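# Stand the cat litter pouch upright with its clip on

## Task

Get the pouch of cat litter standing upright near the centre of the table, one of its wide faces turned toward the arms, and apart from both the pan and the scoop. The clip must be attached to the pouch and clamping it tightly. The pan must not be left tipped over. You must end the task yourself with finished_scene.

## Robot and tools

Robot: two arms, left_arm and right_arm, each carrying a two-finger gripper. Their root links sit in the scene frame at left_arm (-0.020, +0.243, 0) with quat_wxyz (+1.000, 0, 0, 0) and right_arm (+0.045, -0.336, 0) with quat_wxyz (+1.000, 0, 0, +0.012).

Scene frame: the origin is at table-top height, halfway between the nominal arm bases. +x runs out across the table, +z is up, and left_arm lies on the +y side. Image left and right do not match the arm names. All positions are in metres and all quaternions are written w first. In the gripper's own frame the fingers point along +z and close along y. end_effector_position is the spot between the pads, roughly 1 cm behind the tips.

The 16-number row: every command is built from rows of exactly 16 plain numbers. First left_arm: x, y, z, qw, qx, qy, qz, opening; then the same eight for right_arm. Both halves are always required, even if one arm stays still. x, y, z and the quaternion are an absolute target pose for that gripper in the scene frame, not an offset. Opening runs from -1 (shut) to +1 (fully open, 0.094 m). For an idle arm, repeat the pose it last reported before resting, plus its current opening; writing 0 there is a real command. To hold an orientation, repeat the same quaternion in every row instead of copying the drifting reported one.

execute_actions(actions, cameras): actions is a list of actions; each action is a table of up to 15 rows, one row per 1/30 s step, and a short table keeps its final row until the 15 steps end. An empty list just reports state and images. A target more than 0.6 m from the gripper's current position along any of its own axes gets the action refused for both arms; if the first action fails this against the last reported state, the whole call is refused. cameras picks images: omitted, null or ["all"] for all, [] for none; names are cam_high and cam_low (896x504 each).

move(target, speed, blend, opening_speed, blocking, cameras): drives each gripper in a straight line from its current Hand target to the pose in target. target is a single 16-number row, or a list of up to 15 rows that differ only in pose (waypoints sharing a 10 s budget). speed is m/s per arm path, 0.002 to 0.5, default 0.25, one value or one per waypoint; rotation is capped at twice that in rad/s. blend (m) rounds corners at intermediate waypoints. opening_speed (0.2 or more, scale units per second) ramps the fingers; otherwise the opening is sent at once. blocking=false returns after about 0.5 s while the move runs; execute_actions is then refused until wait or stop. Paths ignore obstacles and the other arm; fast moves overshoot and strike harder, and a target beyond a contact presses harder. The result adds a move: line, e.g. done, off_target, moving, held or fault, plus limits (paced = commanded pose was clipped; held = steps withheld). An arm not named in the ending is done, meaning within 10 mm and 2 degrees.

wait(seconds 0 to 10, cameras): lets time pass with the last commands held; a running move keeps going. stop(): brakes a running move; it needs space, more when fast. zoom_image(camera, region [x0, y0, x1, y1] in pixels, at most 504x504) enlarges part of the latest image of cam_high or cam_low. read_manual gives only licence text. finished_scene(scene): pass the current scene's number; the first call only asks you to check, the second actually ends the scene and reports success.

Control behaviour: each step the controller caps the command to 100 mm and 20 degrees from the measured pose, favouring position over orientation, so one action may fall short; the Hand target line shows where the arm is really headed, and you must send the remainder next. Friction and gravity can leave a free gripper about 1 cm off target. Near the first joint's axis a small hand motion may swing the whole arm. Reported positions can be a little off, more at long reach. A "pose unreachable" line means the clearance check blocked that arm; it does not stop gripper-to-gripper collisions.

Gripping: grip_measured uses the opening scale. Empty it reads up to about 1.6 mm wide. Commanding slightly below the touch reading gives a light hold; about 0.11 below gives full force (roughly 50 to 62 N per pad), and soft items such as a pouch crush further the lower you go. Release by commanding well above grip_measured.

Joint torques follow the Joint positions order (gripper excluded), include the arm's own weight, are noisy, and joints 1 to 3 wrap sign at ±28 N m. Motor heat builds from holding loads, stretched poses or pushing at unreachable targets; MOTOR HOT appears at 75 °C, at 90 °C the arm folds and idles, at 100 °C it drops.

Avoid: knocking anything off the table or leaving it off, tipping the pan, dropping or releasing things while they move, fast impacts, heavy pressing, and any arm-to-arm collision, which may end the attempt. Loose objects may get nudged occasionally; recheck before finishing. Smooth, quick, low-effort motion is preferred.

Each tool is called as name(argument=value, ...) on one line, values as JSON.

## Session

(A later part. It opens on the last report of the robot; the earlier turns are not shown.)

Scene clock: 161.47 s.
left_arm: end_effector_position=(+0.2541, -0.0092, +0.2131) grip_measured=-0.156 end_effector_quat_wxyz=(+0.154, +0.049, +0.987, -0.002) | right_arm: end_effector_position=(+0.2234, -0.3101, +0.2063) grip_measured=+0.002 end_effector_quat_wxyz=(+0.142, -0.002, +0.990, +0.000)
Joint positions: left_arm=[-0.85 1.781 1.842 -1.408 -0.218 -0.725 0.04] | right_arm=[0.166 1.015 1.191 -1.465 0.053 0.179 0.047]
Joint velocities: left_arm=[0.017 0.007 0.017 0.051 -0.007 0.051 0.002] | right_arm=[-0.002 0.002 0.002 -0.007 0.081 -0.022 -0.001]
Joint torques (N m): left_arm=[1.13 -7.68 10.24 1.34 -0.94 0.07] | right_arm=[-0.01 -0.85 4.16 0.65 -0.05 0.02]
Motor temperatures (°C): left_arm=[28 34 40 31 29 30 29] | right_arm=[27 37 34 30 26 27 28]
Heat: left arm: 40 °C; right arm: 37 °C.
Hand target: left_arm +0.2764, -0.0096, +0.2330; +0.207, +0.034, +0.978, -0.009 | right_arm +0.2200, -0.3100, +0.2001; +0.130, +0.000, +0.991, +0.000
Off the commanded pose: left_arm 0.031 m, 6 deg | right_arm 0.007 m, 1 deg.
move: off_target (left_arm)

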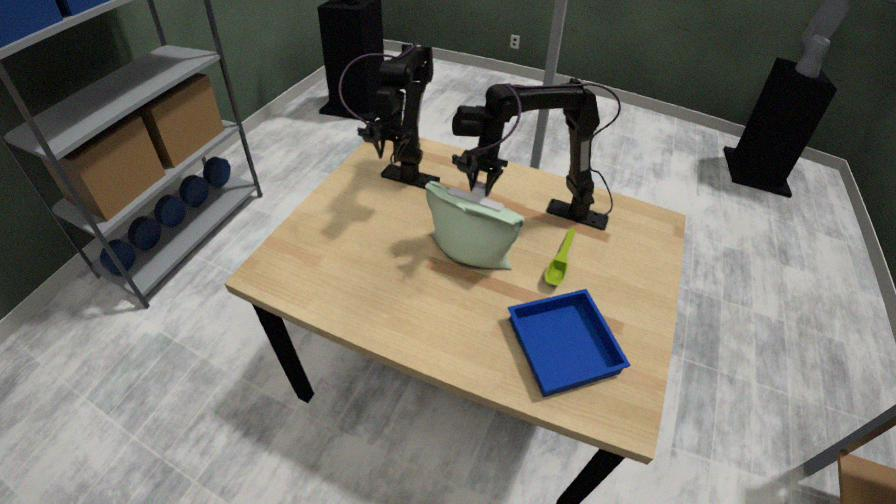

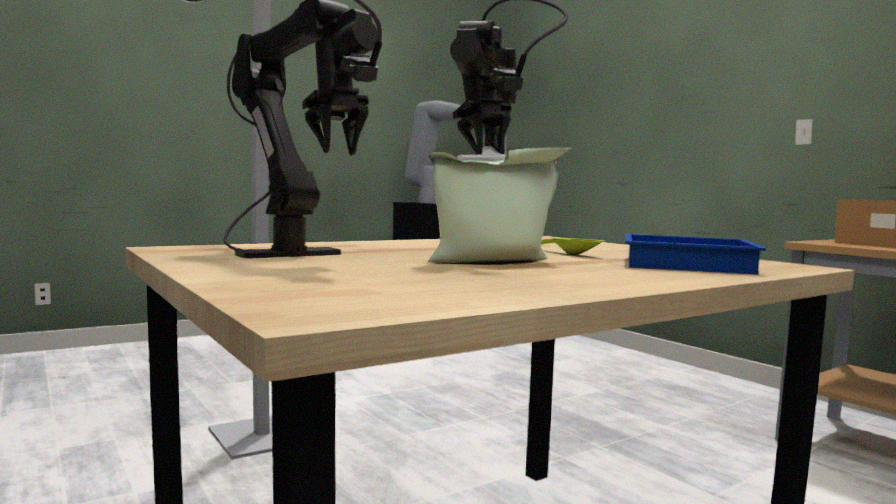

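move(target=[0.270, -0.008, 0.220, 0.2078, 0.0341, 0.9775, -0.0073, -0.42, 0.22, -0.31, 0.20, 0.1305, 0, 0.9914, 0, 0.0], speed=0.03)

zoom_image(camera="cam_high", region=[410, 130, 570, 280])

zoom_image(camera="cam_low", region=[390, 80, 590, 280])

Scene clock: 162.90 s.
left_arm: end_effector_position=(+0.2609, -0.0115, +0.2032) grip_measured=-0.156 end_effector_quat_wxyz=(+0.167, +0.047, +0.985, +0.000) | right_arm: end_effector_position=(+0.2234, -0.3101, +0.2063) grip_measured=+0.002 end_effector_quat_wxyz=(+0.142, -0.002, +0.990, +0.000)
Joint positions: left_arm=[-0.85 1.779 1.79 -1.344 -0.238 -0.725 0.04] | right_arm=[0.166 1.015 1.191 -1.465 0.053 0.179 0.047]
Joint velocities: left_arm=[0.012 -0.002 -0.002 -0.007 -0.022 -0.051 0] | right_arm=[-0.002 0.002 -0.002 0.007 0.022 0.066 0.001]
Joint torques (N m): left_arm=[0.1 -10.58 6.08 1.27 -0.72 -0.09] | right_arm=[-0.08 -0.73 4.23 0.62 -0.08 0.11]
Motor temperatures (°C): left_arm=[28 35 40 31 29 30 29] | right_arm=[27 37 34 30 26 27 28]
Heat: left arm: 40 °C; right arm: 37 °C.
Hand target: left_arm +0.2697, -0.0080, +0.2196; +0.207, +0.034, +0.978, -0.008 | right_arm +0.2200, -0.3100, +0.2001; +0.130, +0.000, +0.991, +0.000
Off the commanded pose: left_arm 0.019 m, 5 deg | right_arm 0.007 m, 1 deg.
move: off_target (left_arm)

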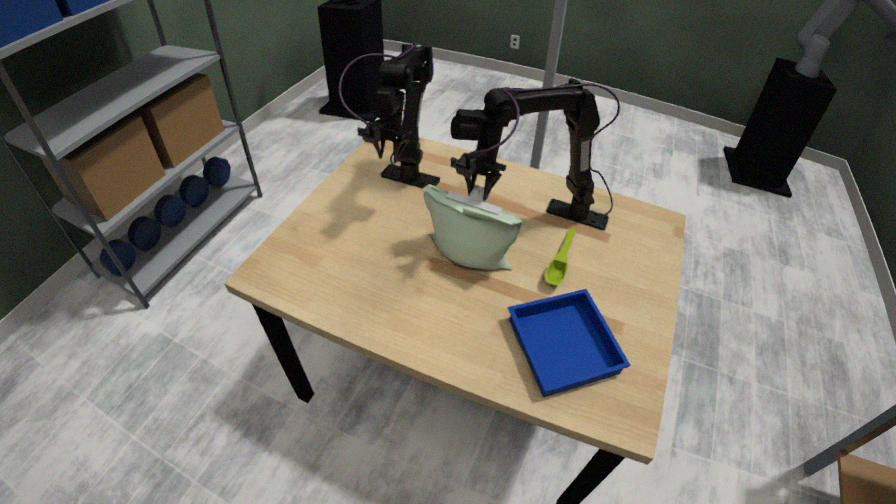

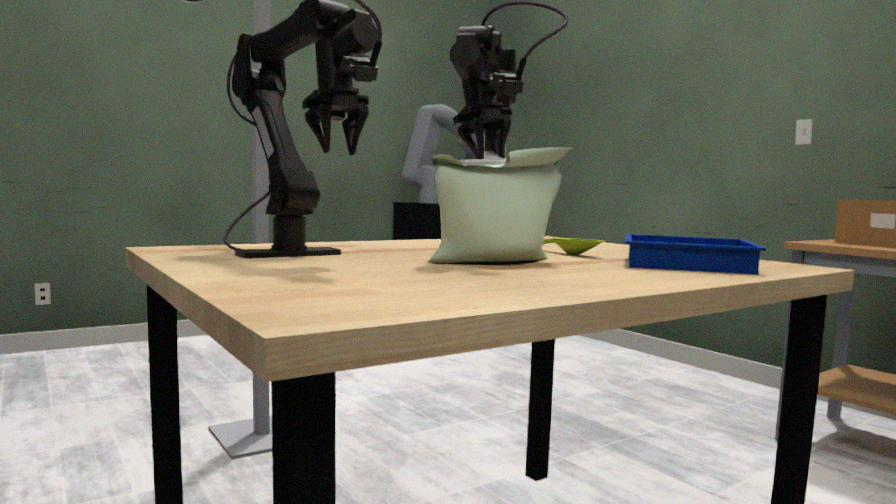

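Scaled by 3.150.

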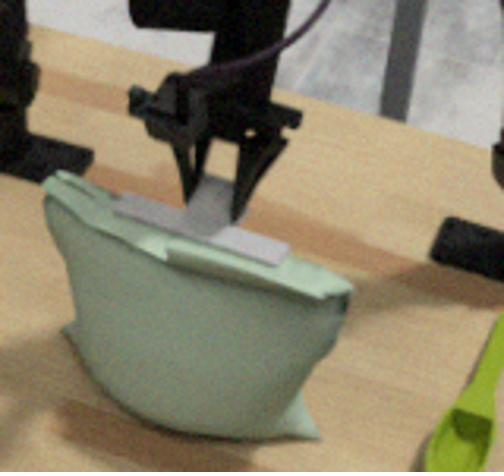

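Scaled by 2.520.

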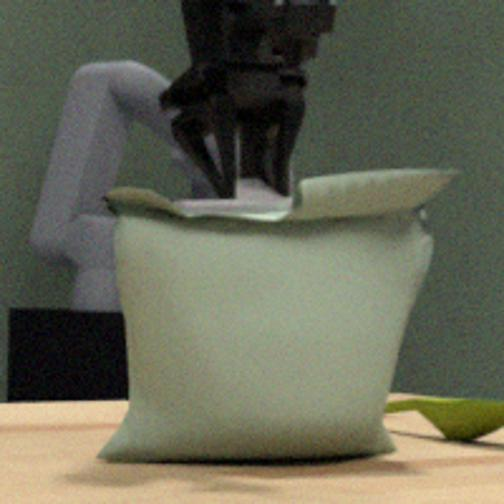

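move(target=[0.246, -0.006, 0.224, 0.2078, 0.0341, 0.9775, -0.0073, -0.42, 0.22, -0.31, 0.20, 0.1305, 0, 0.9914, 0, 0.0], speed=0.03)

zoom_image(camera="cam_high", region=[410, 130, 570, 280])

zoom_image(camera="cam_low", region=[390, 80, 590, 280])

Scene clock: 164.53 s.
left_arm: end_effector_position=(+0.2420, -0.0109, +0.2062) grip_measured=-0.156 end_effector_quat_wxyz=(+0.173, +0.046, +0.984, +0.000) | right_arm: end_effector_position=(+0.2234, -0.3101, +0.2063) grip_measured=+0.002 end_effector_quat_wxyz=(+0.142, -0.002, +0.990, +0.000)
Joint positions: left_arm=[-0.898 1.726 1.737 -1.347 -0.259 -0.774 0.04] | right_arm=[0.166 1.015 1.191 -1.465 0.053 0.179 0.047]
Joint velocities: left_arm=[-0.007 0.007 -0.027 0.037 0.066 0.037 -0.001] | right_arm=[0.017 0.007 -0.012 -0.022 0.007 -0.022 -0.001]
Joint torques (N m): left_arm=[-0.23 -10.67 6.28 0.96 -0.74 -0.13] | right_arm=[-0.12 -0.85 4.3 0.57 -0.06 0.07]
Motor temperatures (°C): left_arm=[28 35 40 31 29 30 29] | right_arm=[27 36 34 30 26 27 28]
Heat: left arm: 40 °C; right arm: 36 °C.
Hand target: left_arm +0.2461, -0.0058, +0.2238; +0.207, +0.034, +0.978, -0.008 | right_arm +0.2200, -0.3100, +0.2001; +0.130, +0.000, +0.991, +0.000
Off the commanded pose: left_arm 0.019 m, 4 deg | right_arm 0.007 m, 1 deg.
move: off_target (left_arm)

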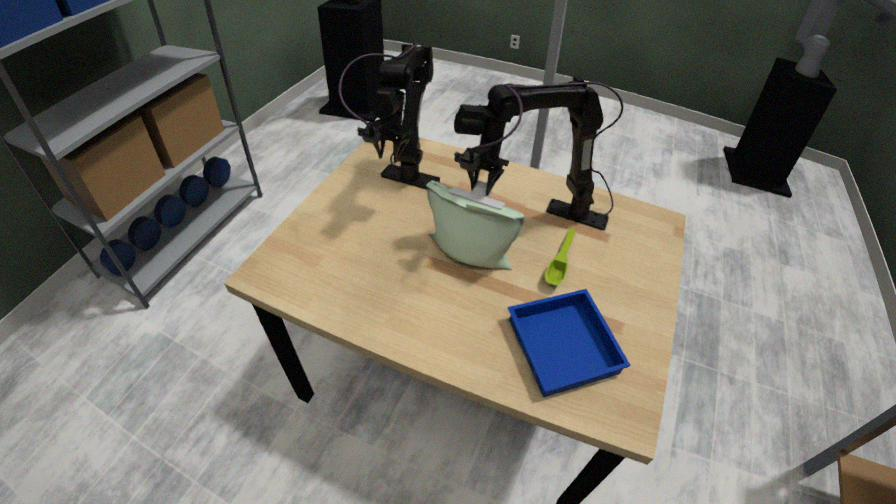

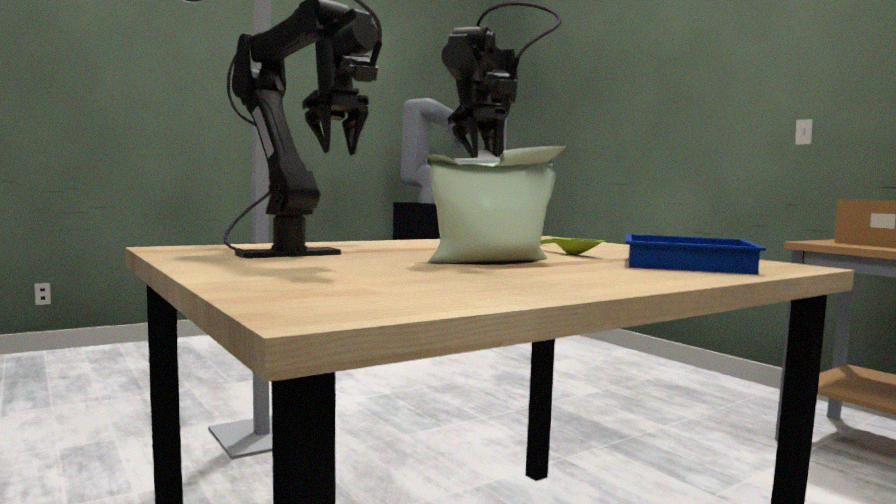

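Scaled by 3.150.

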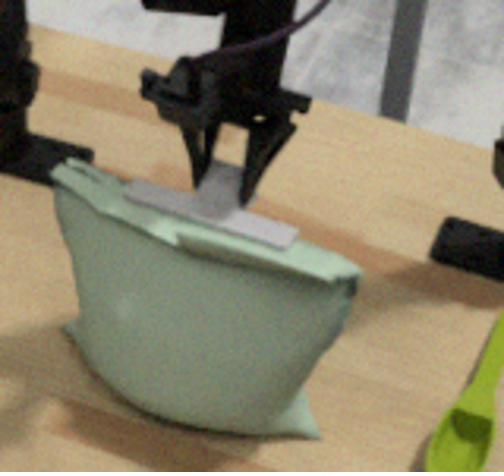

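Scaled by 2.520.

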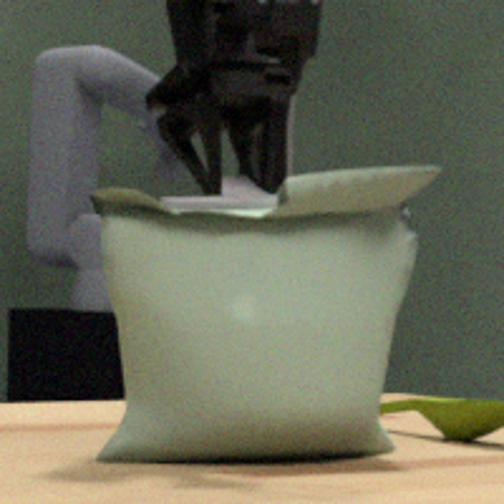

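move(target=[0.244, -0.006, 0.213, 0.2078, 0.0341, 0.9775, -0.0073, -0.42, 0.22, -0.31, 0.20, 0.1305, 0, 0.9914, 0, 0.0], speed=0.03)

zoom_image(camera="cam_high", region=[410, 130, 570, 280])

zoom_image(camera="cam_low", region=[390, 80, 590, 280])

Scene clock: 165.53 s.
left_arm: end_effector_position=(+0.2396, -0.0097, +0.2007) grip_measured=-0.156 end_effector_quat_wxyz=(+0.179, +0.046, +0.983, -0.002) | right_arm: end_effector_position=(+0.2234, -0.3101, +0.2063) grip_measured=+0.002 end_effector_quat_wxyz=(+0.142, -0.002, +0.990, +0.000)
Joint positions: left_arm=[-0.905 1.701 1.681 -1.308 -0.267 -0.779 0.04] | right_arm=[0.166 1.015 1.191 -1.465 0.053 0.179 0.047]
Joint velocities: left_arm=[-0.007 0.007 -0.012 -0.051 -0.11 -0.007 0] | right_arm=[0.002 -0.002 0.002 -0.022 -0.051 -0.037 -0.001]
Joint torques (N m): left_arm=[-0.24 -9.66 5.85 1.1 -0.65 -0.12] | right_arm=[0.09 -0.83 4.23 0.62 -0.03 0.01]
Motor temperatures (°C): left_arm=[28 35 40 31 29 30 29] | right_arm=[27 36 34 30 26 27 28]
Heat: left arm: 40 °C; right arm: 36 °C.
Hand target: left_arm +0.2440, -0.0060, +0.2126; +0.207, +0.034, +0.978, -0.008 | right_arm +0.2200, -0.3100, +0.2001; +0.130, +0.000, +0.991, +0.000
Off the commanded pose: left_arm 0.014 m, 4 deg | right_arm 0.007 m, 1 deg.
move: off_target (left_arm)

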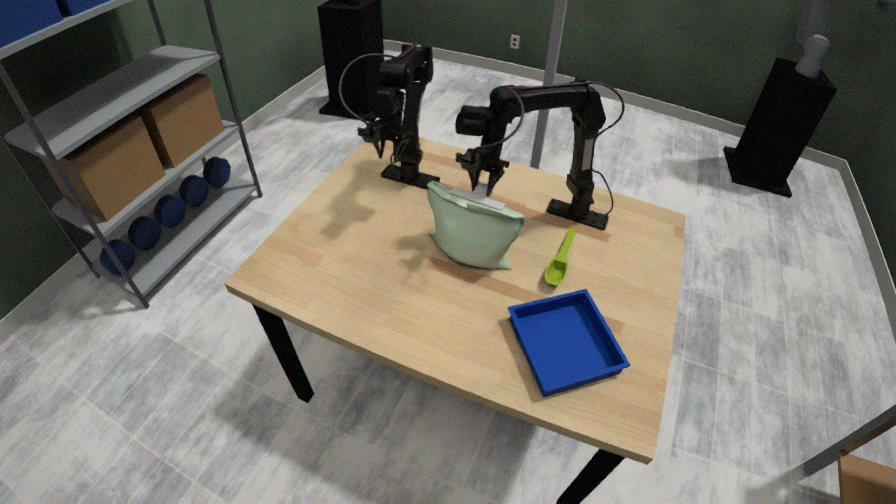

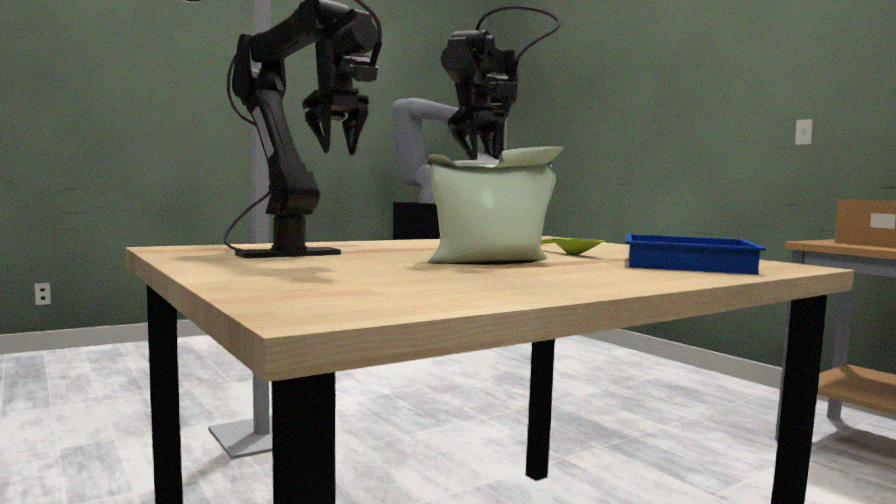

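Scaled by 3.150.

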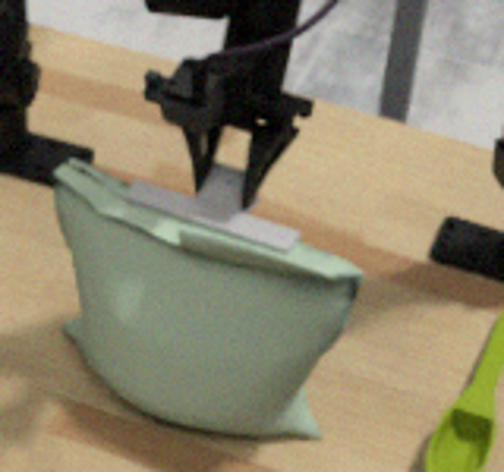

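Scaled by 2.520.

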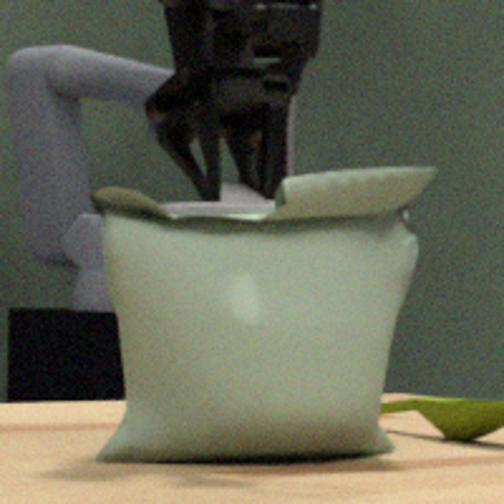

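move(target=[0.244, -0.006, 0.213, 0.2078, 0.0341, 0.9775, -0.0073, -0.10, 0.22, -0.31, 0.20, 0.1305, 0, 0.9914, 0, 0.0], speed=0.03, opening_speed=0.3)

zoom_image(camera="cam_high", region=[410, 130, 570, 280])

zoom_image(camera="cam_low", region=[390, 80, 590, 280])

Scene clock: 167.27 s.
left_arm: end_effector_position=(+0.2420, -0.0096, +0.2037) grip_measured=-0.100 end_effector_quat_wxyz=(+0.188, +0.041, +0.981, -0.004) | right_arm: end_effector_position=(+0.2234, -0.3101, +0.2063) grip_measured=+0.002 end_effector_quat_wxyz=(+0.142, -0.002, +0.990, +0.000)
Joint positions: left_arm=[-0.905 1.695 1.681 -1.299 -0.279 -0.785 0.042] | right_arm=[0.166 1.015 1.191 -1.465 0.053 0.179 0.047]
Joint velocities: left_arm=[0.002 -0.007 -0.002 0.022 0.022 0.022 0.001] | right_arm=[-0.002 -0.007 -0.042 -0.037 -0.007 -0.022 0]
Joint torques (N m): left_arm=[-0.27 -9.16 5.81 1.03 -0.45 -0.01] | right_arm=[-0.13 -0.69 4.31 0.6 -0.05 -0.01]
Motor temperatures (°C): left_arm=[28 35 39 31 29 30 29] | right_arm=[27 36 34 30 26 27 28]
Heat: left arm: 39 °C; right arm: 36 °C.
Hand target: left_arm +0.2441, -0.0062, +0.2129; +0.208, +0.034, +0.978, -0.008 | right_arm +0.2200, -0.3100, +0.2001; +0.130, +0.000, +0.991, +0.000
Off the commanded pose: left_arm 0.010 m, 3 deg | right_arm 0.007 m, 1 deg.
move: off_target (left_arm)

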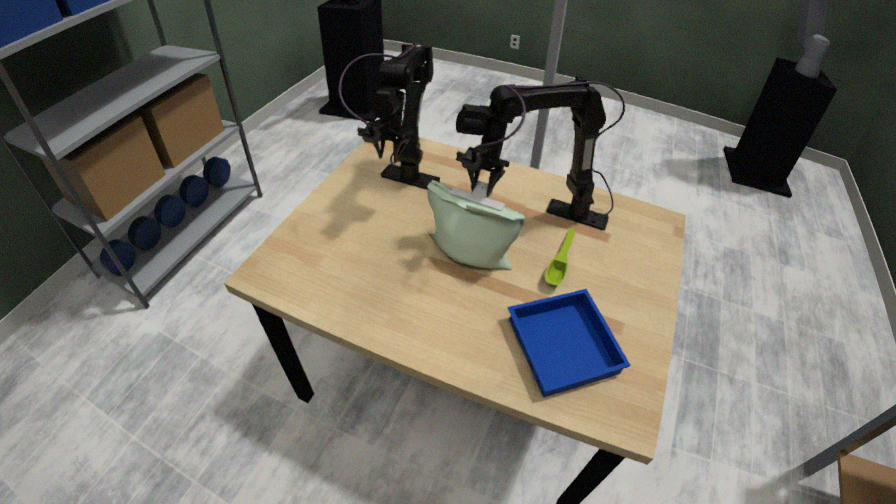

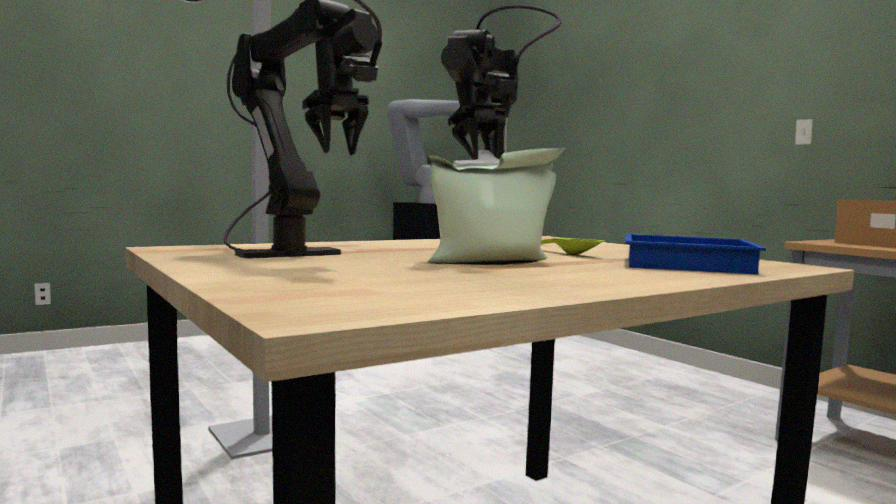

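Scaled by 3.150.

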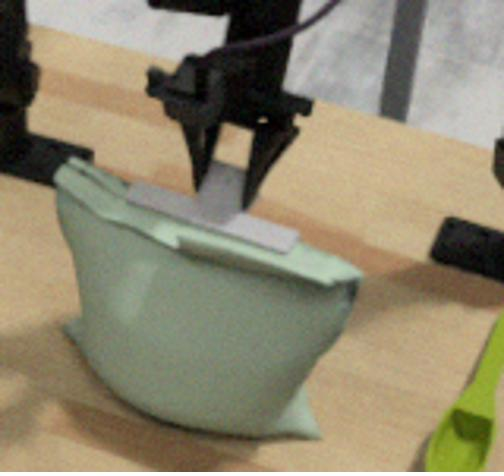

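Scaled by 2.520.

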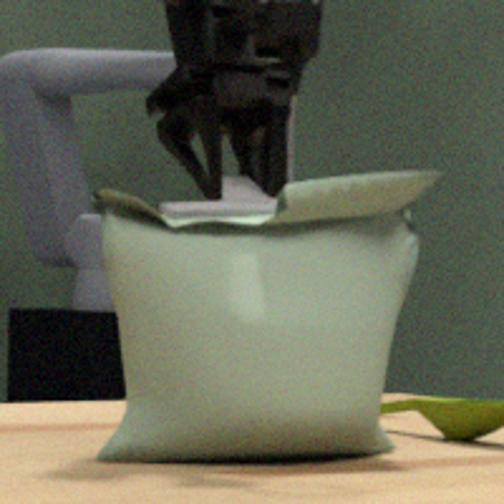

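move(target=[0.244, -0.006, 0.213, 0.2078, 0.0341, 0.9775, -0.0073, 0.08, 0.22, -0.31, 0.20, 0.1305, 0, 0.9914, 0, 0.0], speed=0.03, opening_speed=0.4)

zoom_image(camera="cam_high", region=[410, 130, 570, 280])

zoom_image(camera="cam_low", region=[390, 80, 590, 280])

Scene clock: 168.13 s.
left_arm: end_effector_position=(+0.2435, -0.0090, +0.2043) grip_measured=+0.079 end_effector_quat_wxyz=(+0.192, +0.039, +0.981, -0.002) | right_arm: end_effector_position=(+0.2234, -0.3101, +0.2063) grip_measured=+0.002 end_effector_quat_wxyz=(+0.142, -0.002, +0.990, +0.000)
Joint positions: left_arm=[-0.905 1.695 1.681 -1.297 -0.288 -0.787 0.051] | right_arm=[0.166 1.015 1.191 -1.465 0.053 0.179 0.047]
Joint velocities: left_arm=[0.007 0.002 -0.012 0.022 -0.081 0.007 0] | right_arm=[-0.002 -0.007 0.002 -0.037 -0.037 -0.007 -0.001]
Joint torques (N m): left_arm=[-0.18 -9.09 5.89 1.05 -0.41 -0.05] | right_arm=[-0.21 -0.83 4.04 0.65 -0.05 0.03]
Motor temperatures (°C): left_arm=[28 35 39 31 29 30 29] | right_arm=[27 36 34 30 26 27 28]
Heat: left arm: 39 °C; right arm: 36 °C.
Hand target: left_arm +0.2441, -0.0061, +0.2127; +0.207, +0.034, +0.978, -0.008 | right_arm +0.2200, -0.3100, +0.2001; +0.130, +0.000, +0.991, +0.000
Off the commanded pose: left_arm 0.009 m, 2 deg | right_arm 0.007 m, 1 deg.
move: done

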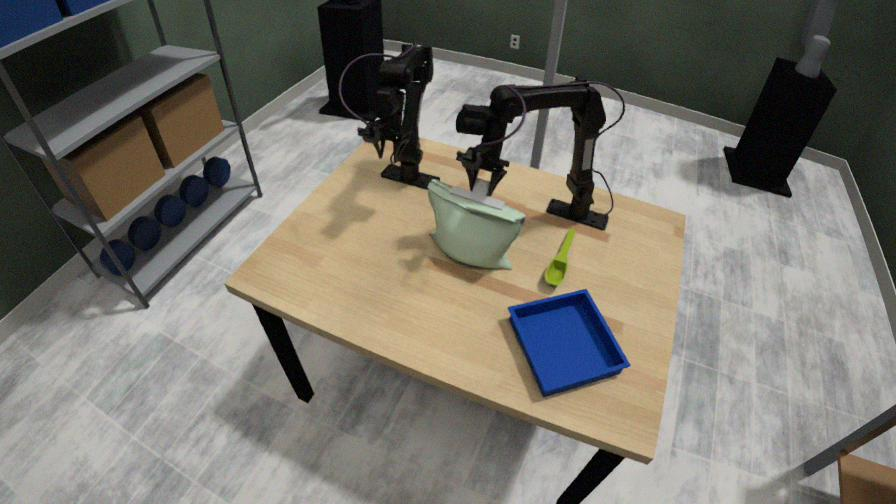

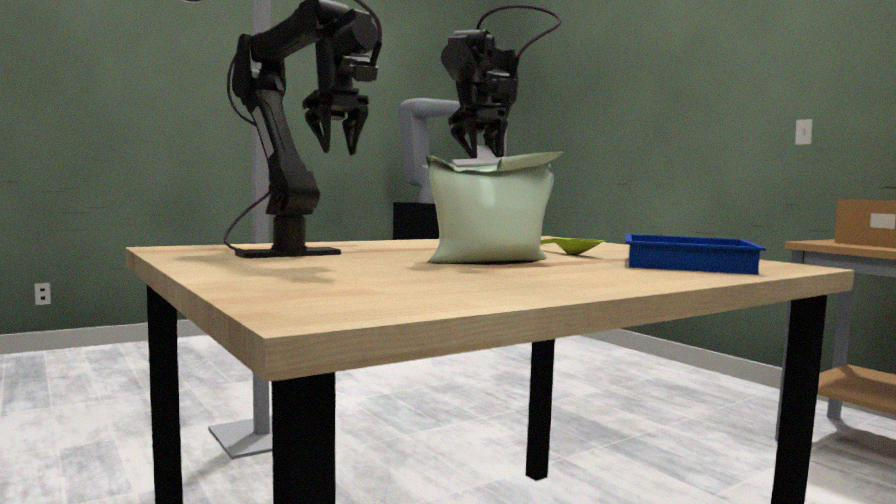

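Scaled by 3.150.

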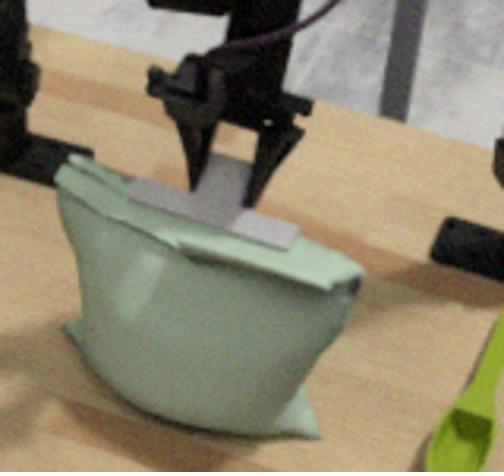

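Scaled by 2.520.

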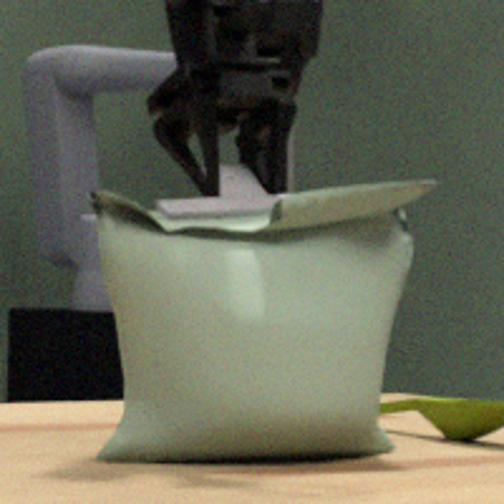

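move(target=[[0.237, -0.006, 0.232, 0.2248, 0.0340, 0.9738, -0.0079, 0.08, 0.22, -0.31, 0.20, 0.1305, 0, 0.9914, 0, 0.0], [0.228, -0.006, 0.250, 0.2587, 0.0337, 0.9653, -0.0090, 0.08, 0.22, -0.31, 0.20, 0.1305, 0, 0.9914, 0, 0.0], [0.208, -0.006, 0.275, 0.2922, 0.0334, 0.9557, -0.0102, 0.08, 0.22, -0.31, 0.20, 0.1305, 0, 0.9914, 0, 0.0]], speed=[0.03, 0.04, 0.06])

zoom_image(camera="cam_high", region=[410, 130, 570, 280])

zoom_image(camera="cam_low", region=[390, 80, 590, 280])

Scene clock: 171.50 s.
left_arm: end_effector_position=(+0.2091, -0.0105, +0.2602) grip_measured=+0.079 end_effector_quat_wxyz=(+0.279, +0.042, +0.959, -0.001) | right_arm: end_effector_position=(+0.2234, -0.3101, +0.2063) grip_measured=+0.002 end_effector_quat_wxyz=(+0.142, -0.002, +0.990, +0.000)
Joint positions: left_arm=[-1.081 1.596 1.742 -1.402 -0.478 -0.917 0.051] | right_arm=[0.166 1.015 1.191 -1.465 0.053 0.179 0.047]
Joint velocities: left_arm=[-0.012 -0.012 0.002 0.022 -0.022 -0.051 0] | right_arm=[0.002 -0.002 -0.002 0.007 0.051 -0.051 -0.001]
Joint torques (N m): left_arm=[-0.05 -7.35 8.21 0.83 -0.5 -0.11] | right_arm=[0.05 -0.8 4.31 0.59 -0.08 0.08]
Motor temperatures (°C): left_arm=[28 36 39 31 29 30 29] | right_arm=[27 36 34 30 26 27 28]
Heat: left arm: 39 °C; right arm: 36 °C.
Hand target: left_arm +0.2089, -0.0061, +0.2743; +0.293, +0.035, +0.955, -0.010 | right_arm +0.2200, -0.3100, +0.2001; +0.130, +0.000, +0.991, +0.000
Off the commanded pose: left_arm 0.016 m, 2 deg | right_arm 0.007 m, 1 deg.
move: off_target (left_arm)

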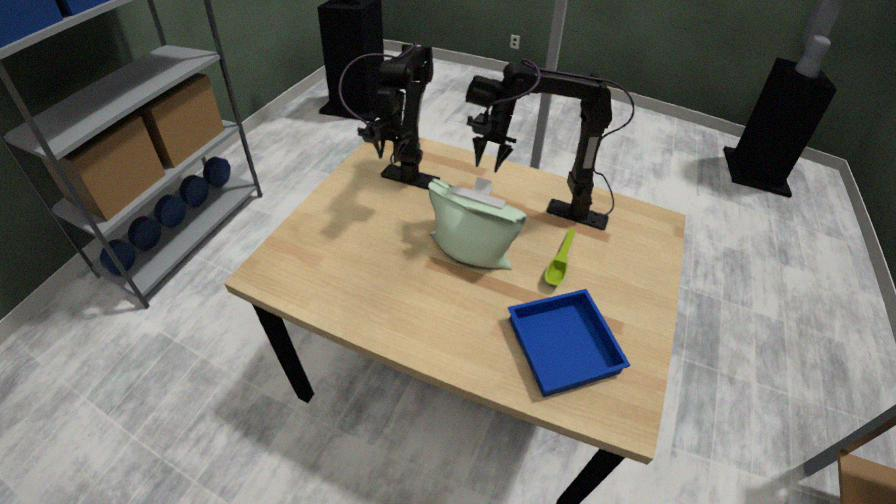

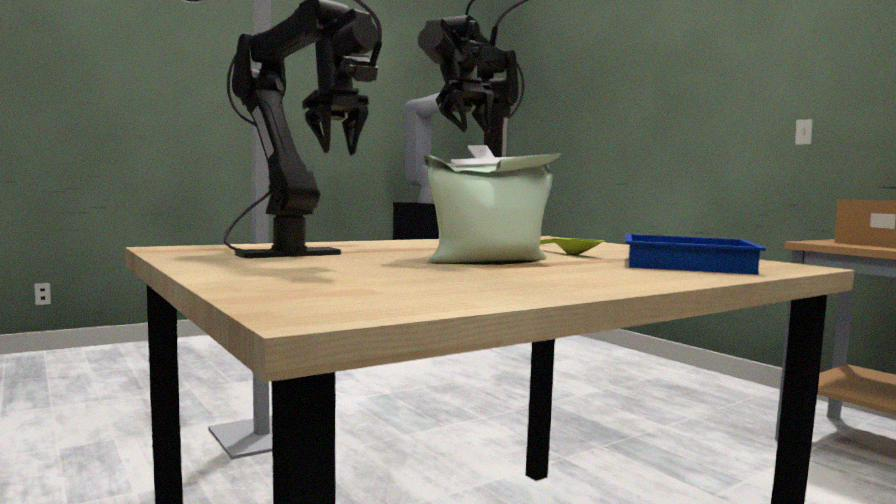

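Scaled by 3.150.

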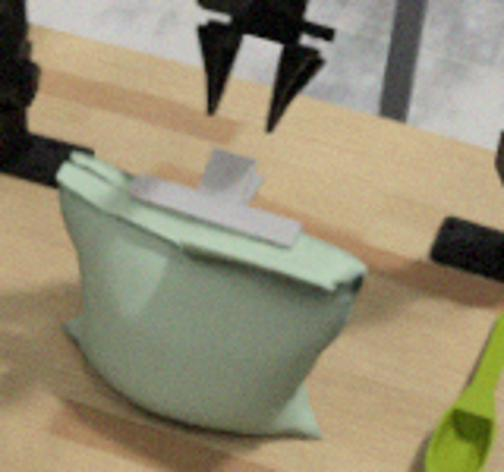

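Scaled by 2.520.

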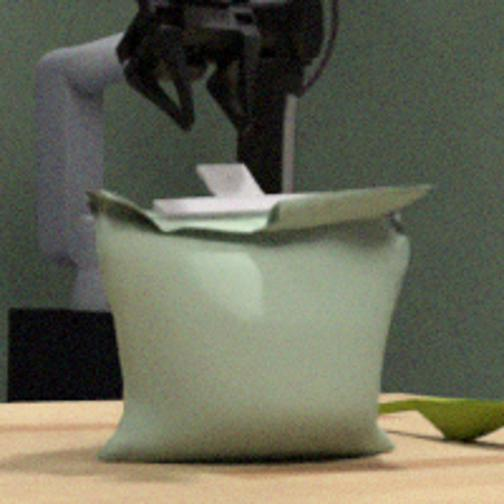

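move(target=[0.140, 0.040, 0.285, 0.2880, 0.1660, 0.9418, -0.0508, 0.08, 0.22, -0.31, 0.20, 0.1305, 0, 0.9914, 0, 0.0], speed=0.15)

wait(seconds=4)

zoom_image(camera="cam_high", region=[410, 130, 570, 280])

zoom_image(camera="cam_low", region=[390, 80, 590, 280])

Scene clock: 173.27 s.
left_arm: end_effector_position=(+0.1436, +0.0358, +0.2891) grip_measured=+0.079 end_effector_quat_wxyz=(+0.292, +0.160, +0.941, -0.058) | right_arm: end_effector_position=(+0.2234, -0.3101, +0.2063) grip_measured=+0.002 end_effector_quat_wxyz=(+0.142, -0.002, +0.990, +0.000)
Joint positions: left_arm=[-1.193 1.256 1.557 -1.435 -0.432 -0.759 0.051] | right_arm=[0.166 1.015 1.191 -1.465 0.053 0.179 0.047]
Joint velocities: left_arm=[-0.007 -0.002 0.007 0.051 -0.066 -0.022 0.001] | right_arm=[0.002 -0.007 0.007 -0.095 0.037 -0.037 0]
Joint torques (N m): left_arm=[-0.4 -2.99 4.92 1.09 -0.24 0.03] | right_arm=[0.21 -0.75 4.42 0.6 -0.05 -0.01]
Motor temperatures (°C): left_arm=[28 35 39 31 29 30 29] | right_arm=[27 36 34 30 26 27 28]
Heat: left arm: 39 °C; right arm: 36 °C.
Hand target: left_arm +0.1407, +0.0403, +0.2858; +0.288, +0.167, +0.942, -0.050 | right_arm +0.2200, -0.3100, +0.2001; +0.130, +0.000, +0.991, +0.000
Off the commanded pose: left_arm 0.007 m, 1 deg | right_arm 0.007 m, 1 deg.
move: done

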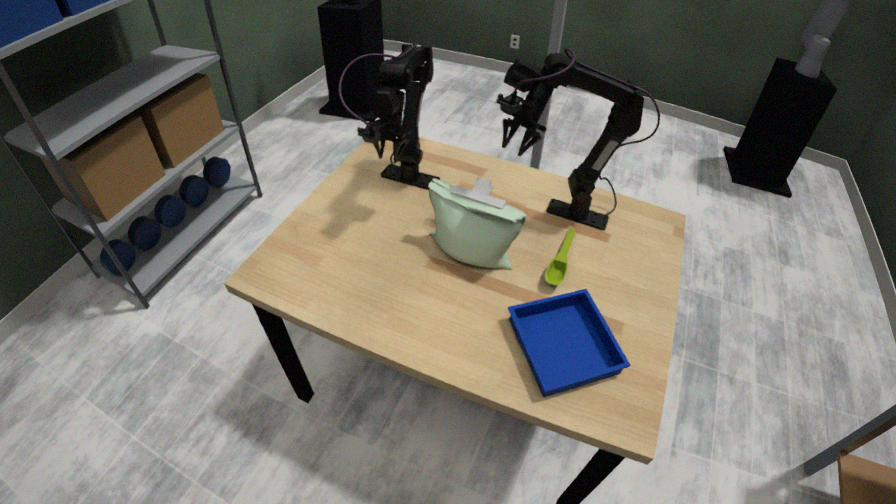

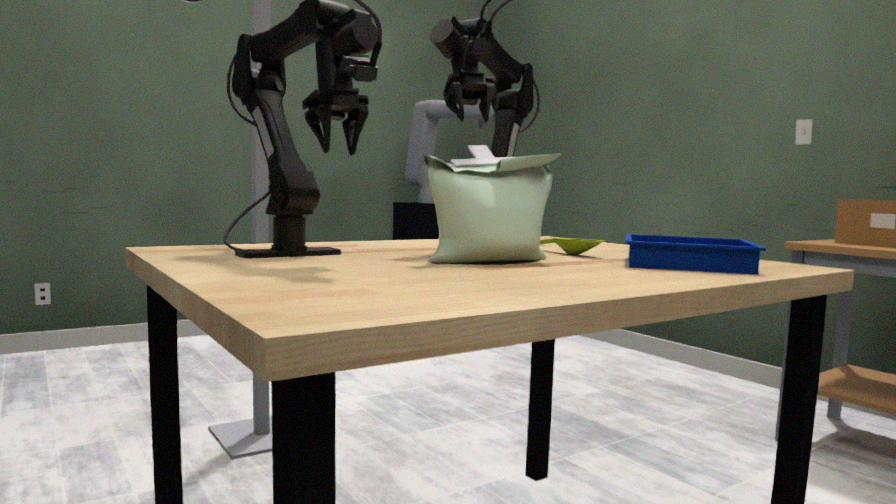

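Scene clock: 177.27 s.
left_arm: end_effector_position=(+0.1435, +0.0360, +0.2890) grip_measured=+0.079 end_effector_quat_wxyz=(+0.291, +0.161, +0.941, -0.057) | right_arm: end_effector_position=(+0.2234, -0.3101, +0.2063) grip_measured=+0.002 end_effector_quat_wxyz=(+0.142, -0.002, +0.990, +0.000)
Joint positions: left_arm=[-1.193 1.256 1.557 -1.437 -0.432 -0.758 0.051] | right_arm=[0.166 1.015 1.191 -1.465 0.053 0.179 0.047]
Joint velocities: left_arm=[0.002 0.002 -0.012 -0.11 0.007 -0.022 0] | right_arm=[0.012 -0.002 0.002 -0.037 0.022 -0.037 -0.001]
Joint torques (N m): left_arm=[-0.49 -3.03 5.12 1.06 -0.3 0.05] | right_arm=[-0.01 -0.77 4.36 0.65 -0.02 0.04]
Motor temperatures (°C): left_arm=[28 34 38 31 29 30 29] | right_arm=[27 36 34 30 26 27 28]
Heat: left arm: 38 °C; right arm: 36 °C.
Hand target: left_arm +0.1407, +0.0403, +0.2858; +0.288, +0.167, +0.942, -0.050 | right_arm +0.2200, -0.3100, +0.2001; +0.130, +0.000, +0.991, +0.000
Tool commands: left_gripper/opening=+0.08 right_gripper/opening=+0.0
Off the commanded pose: left_arm 0.007 m, 1 deg | right_arm 0.007 m, 1 deg.
wait: 4.00 s; at rest by 0.17 s

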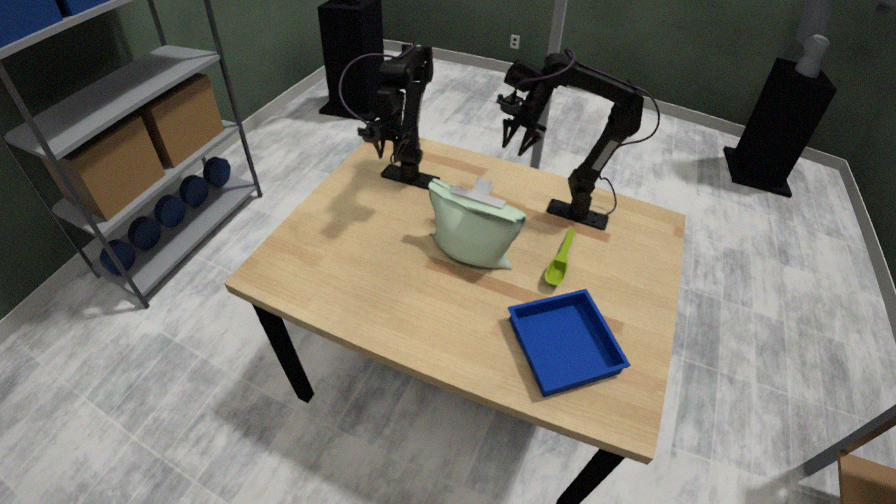

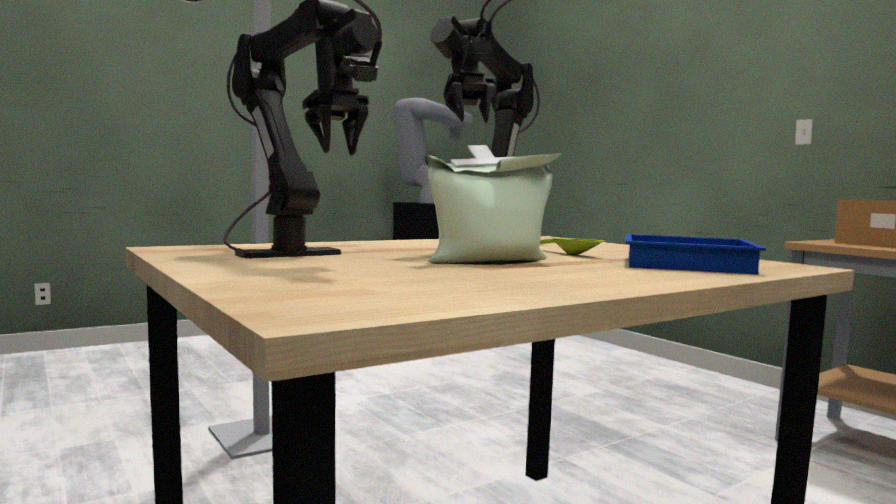

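Scaled by 3.150.

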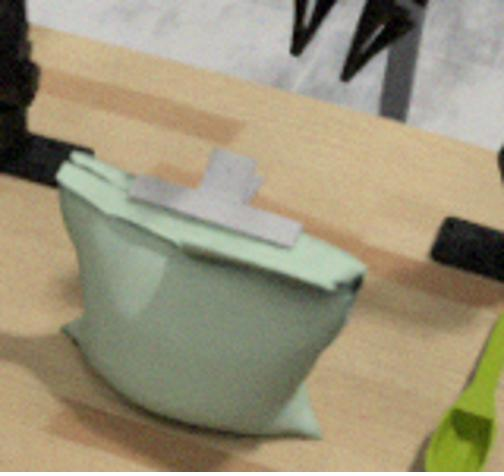

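Scaled by 2.520.

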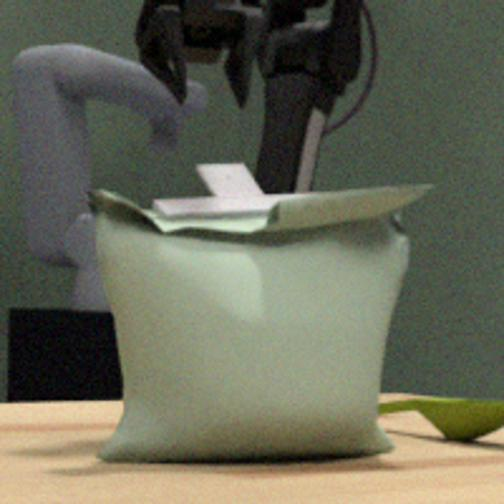

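finished_scene(scene=2)

This call ended nothing. Check each condition of the task against the scene as it is now, look again where you are not sure, and mend what is not met. Then call finished_scene again.

execute_actions(actions=[])

zoom_image(camera="cam_high", region=[420, 170, 540, 240])

zoom_image(camera="cam_low", region=[410, 130, 580, 220])

Scene clock: 179.13 s.
left_arm: end_effector_position=(+0.1434, +0.0361, +0.2890) grip_measured=+0.079 end_effector_quat_wxyz=(+0.291, +0.161, +0.941, -0.057) | right_arm: end_effector_position=(+0.2234, -0.3101, +0.2063) grip_measured=+0.002 end_effector_quat_wxyz=(+0.142, -0.002, +0.990, +0.000)
Joint positions: left_arm=[-1.193 1.256 1.557 -1.437 -0.432 -0.758 0.051] | right_arm=[0.166 1.015 1.191 -1.465 0.053 0.179 0.047]
Joint velocities: left_arm=[0.007 0.002 -0.007 0.051 -0.037 0.007 0] | right_arm=[-0.017 -0.007 -0.022 -0.095 -0.022 0.022 0.001]
Joint torques (N m): left_arm=[-0.38 -3.03 4.89 1.07 -0.25 0.05] | right_arm=[-0.05 -0.69 4.3 0.66 -0.06 0.07]
Motor temperatures (°C): left_arm=[28 34 38 31 29 30 29] | right_arm=[27 36 34 30 26 27 28]
Heat: left arm: 38 °C; right arm: 36 °C.
Hand target: left_arm +0.1407, +0.0404, +0.2858; +0.288, +0.167, +0.942, -0.049 | right_arm +0.2200, -0.3100, +0.2001; +0.130, +0.000, +0.991, +0.000
Tool commands: left_gripper/opening=+0.08 right_gripper/opening=+0.0
Off the commanded pose: left_arm 0.007 m, 1 deg | right_arm 0.007 m, 1 deg.

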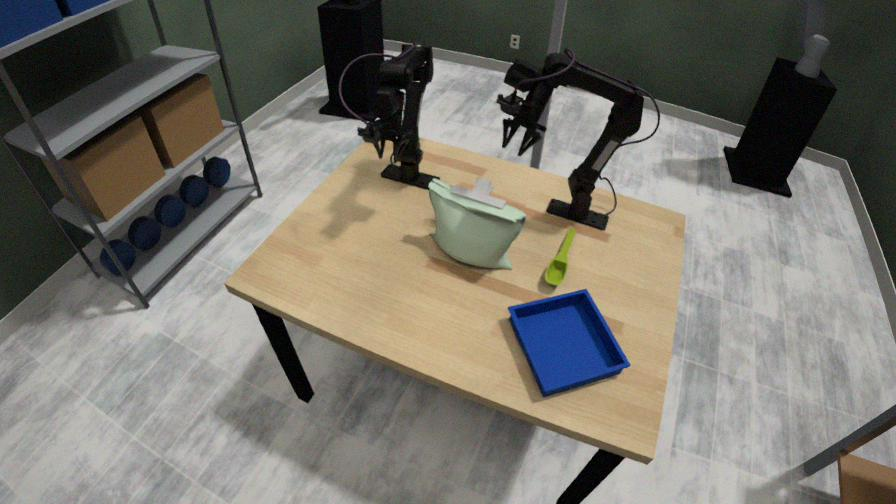

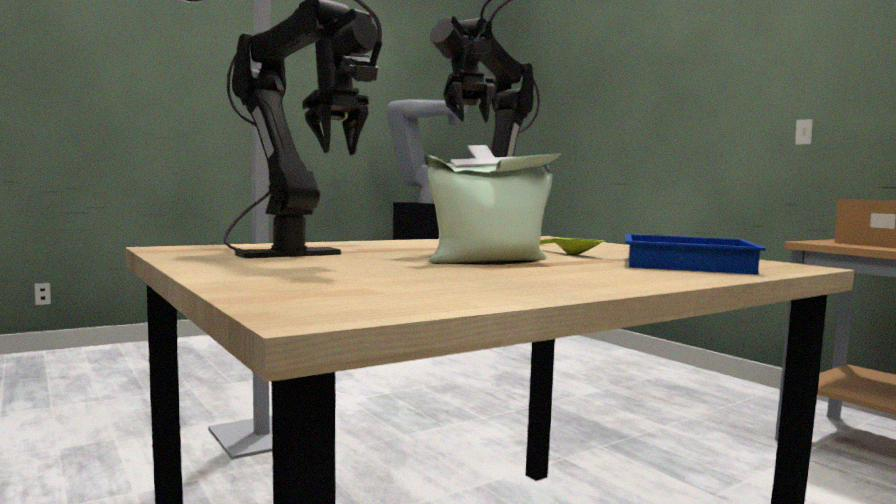

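Scaled by 4.200.

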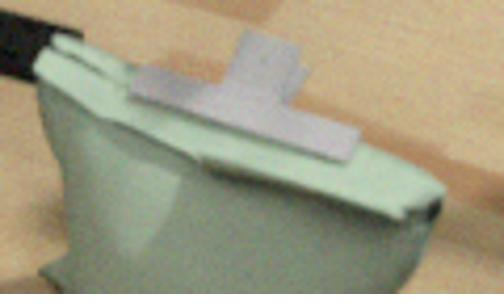

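Scaled by 2.965.

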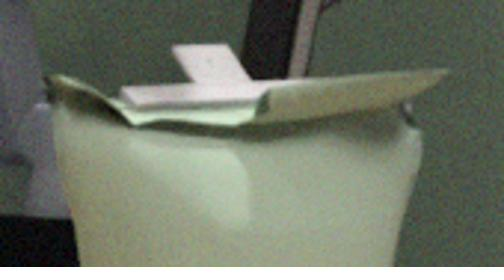

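finished_scene(scene=2)

The scene is finished: the task was done.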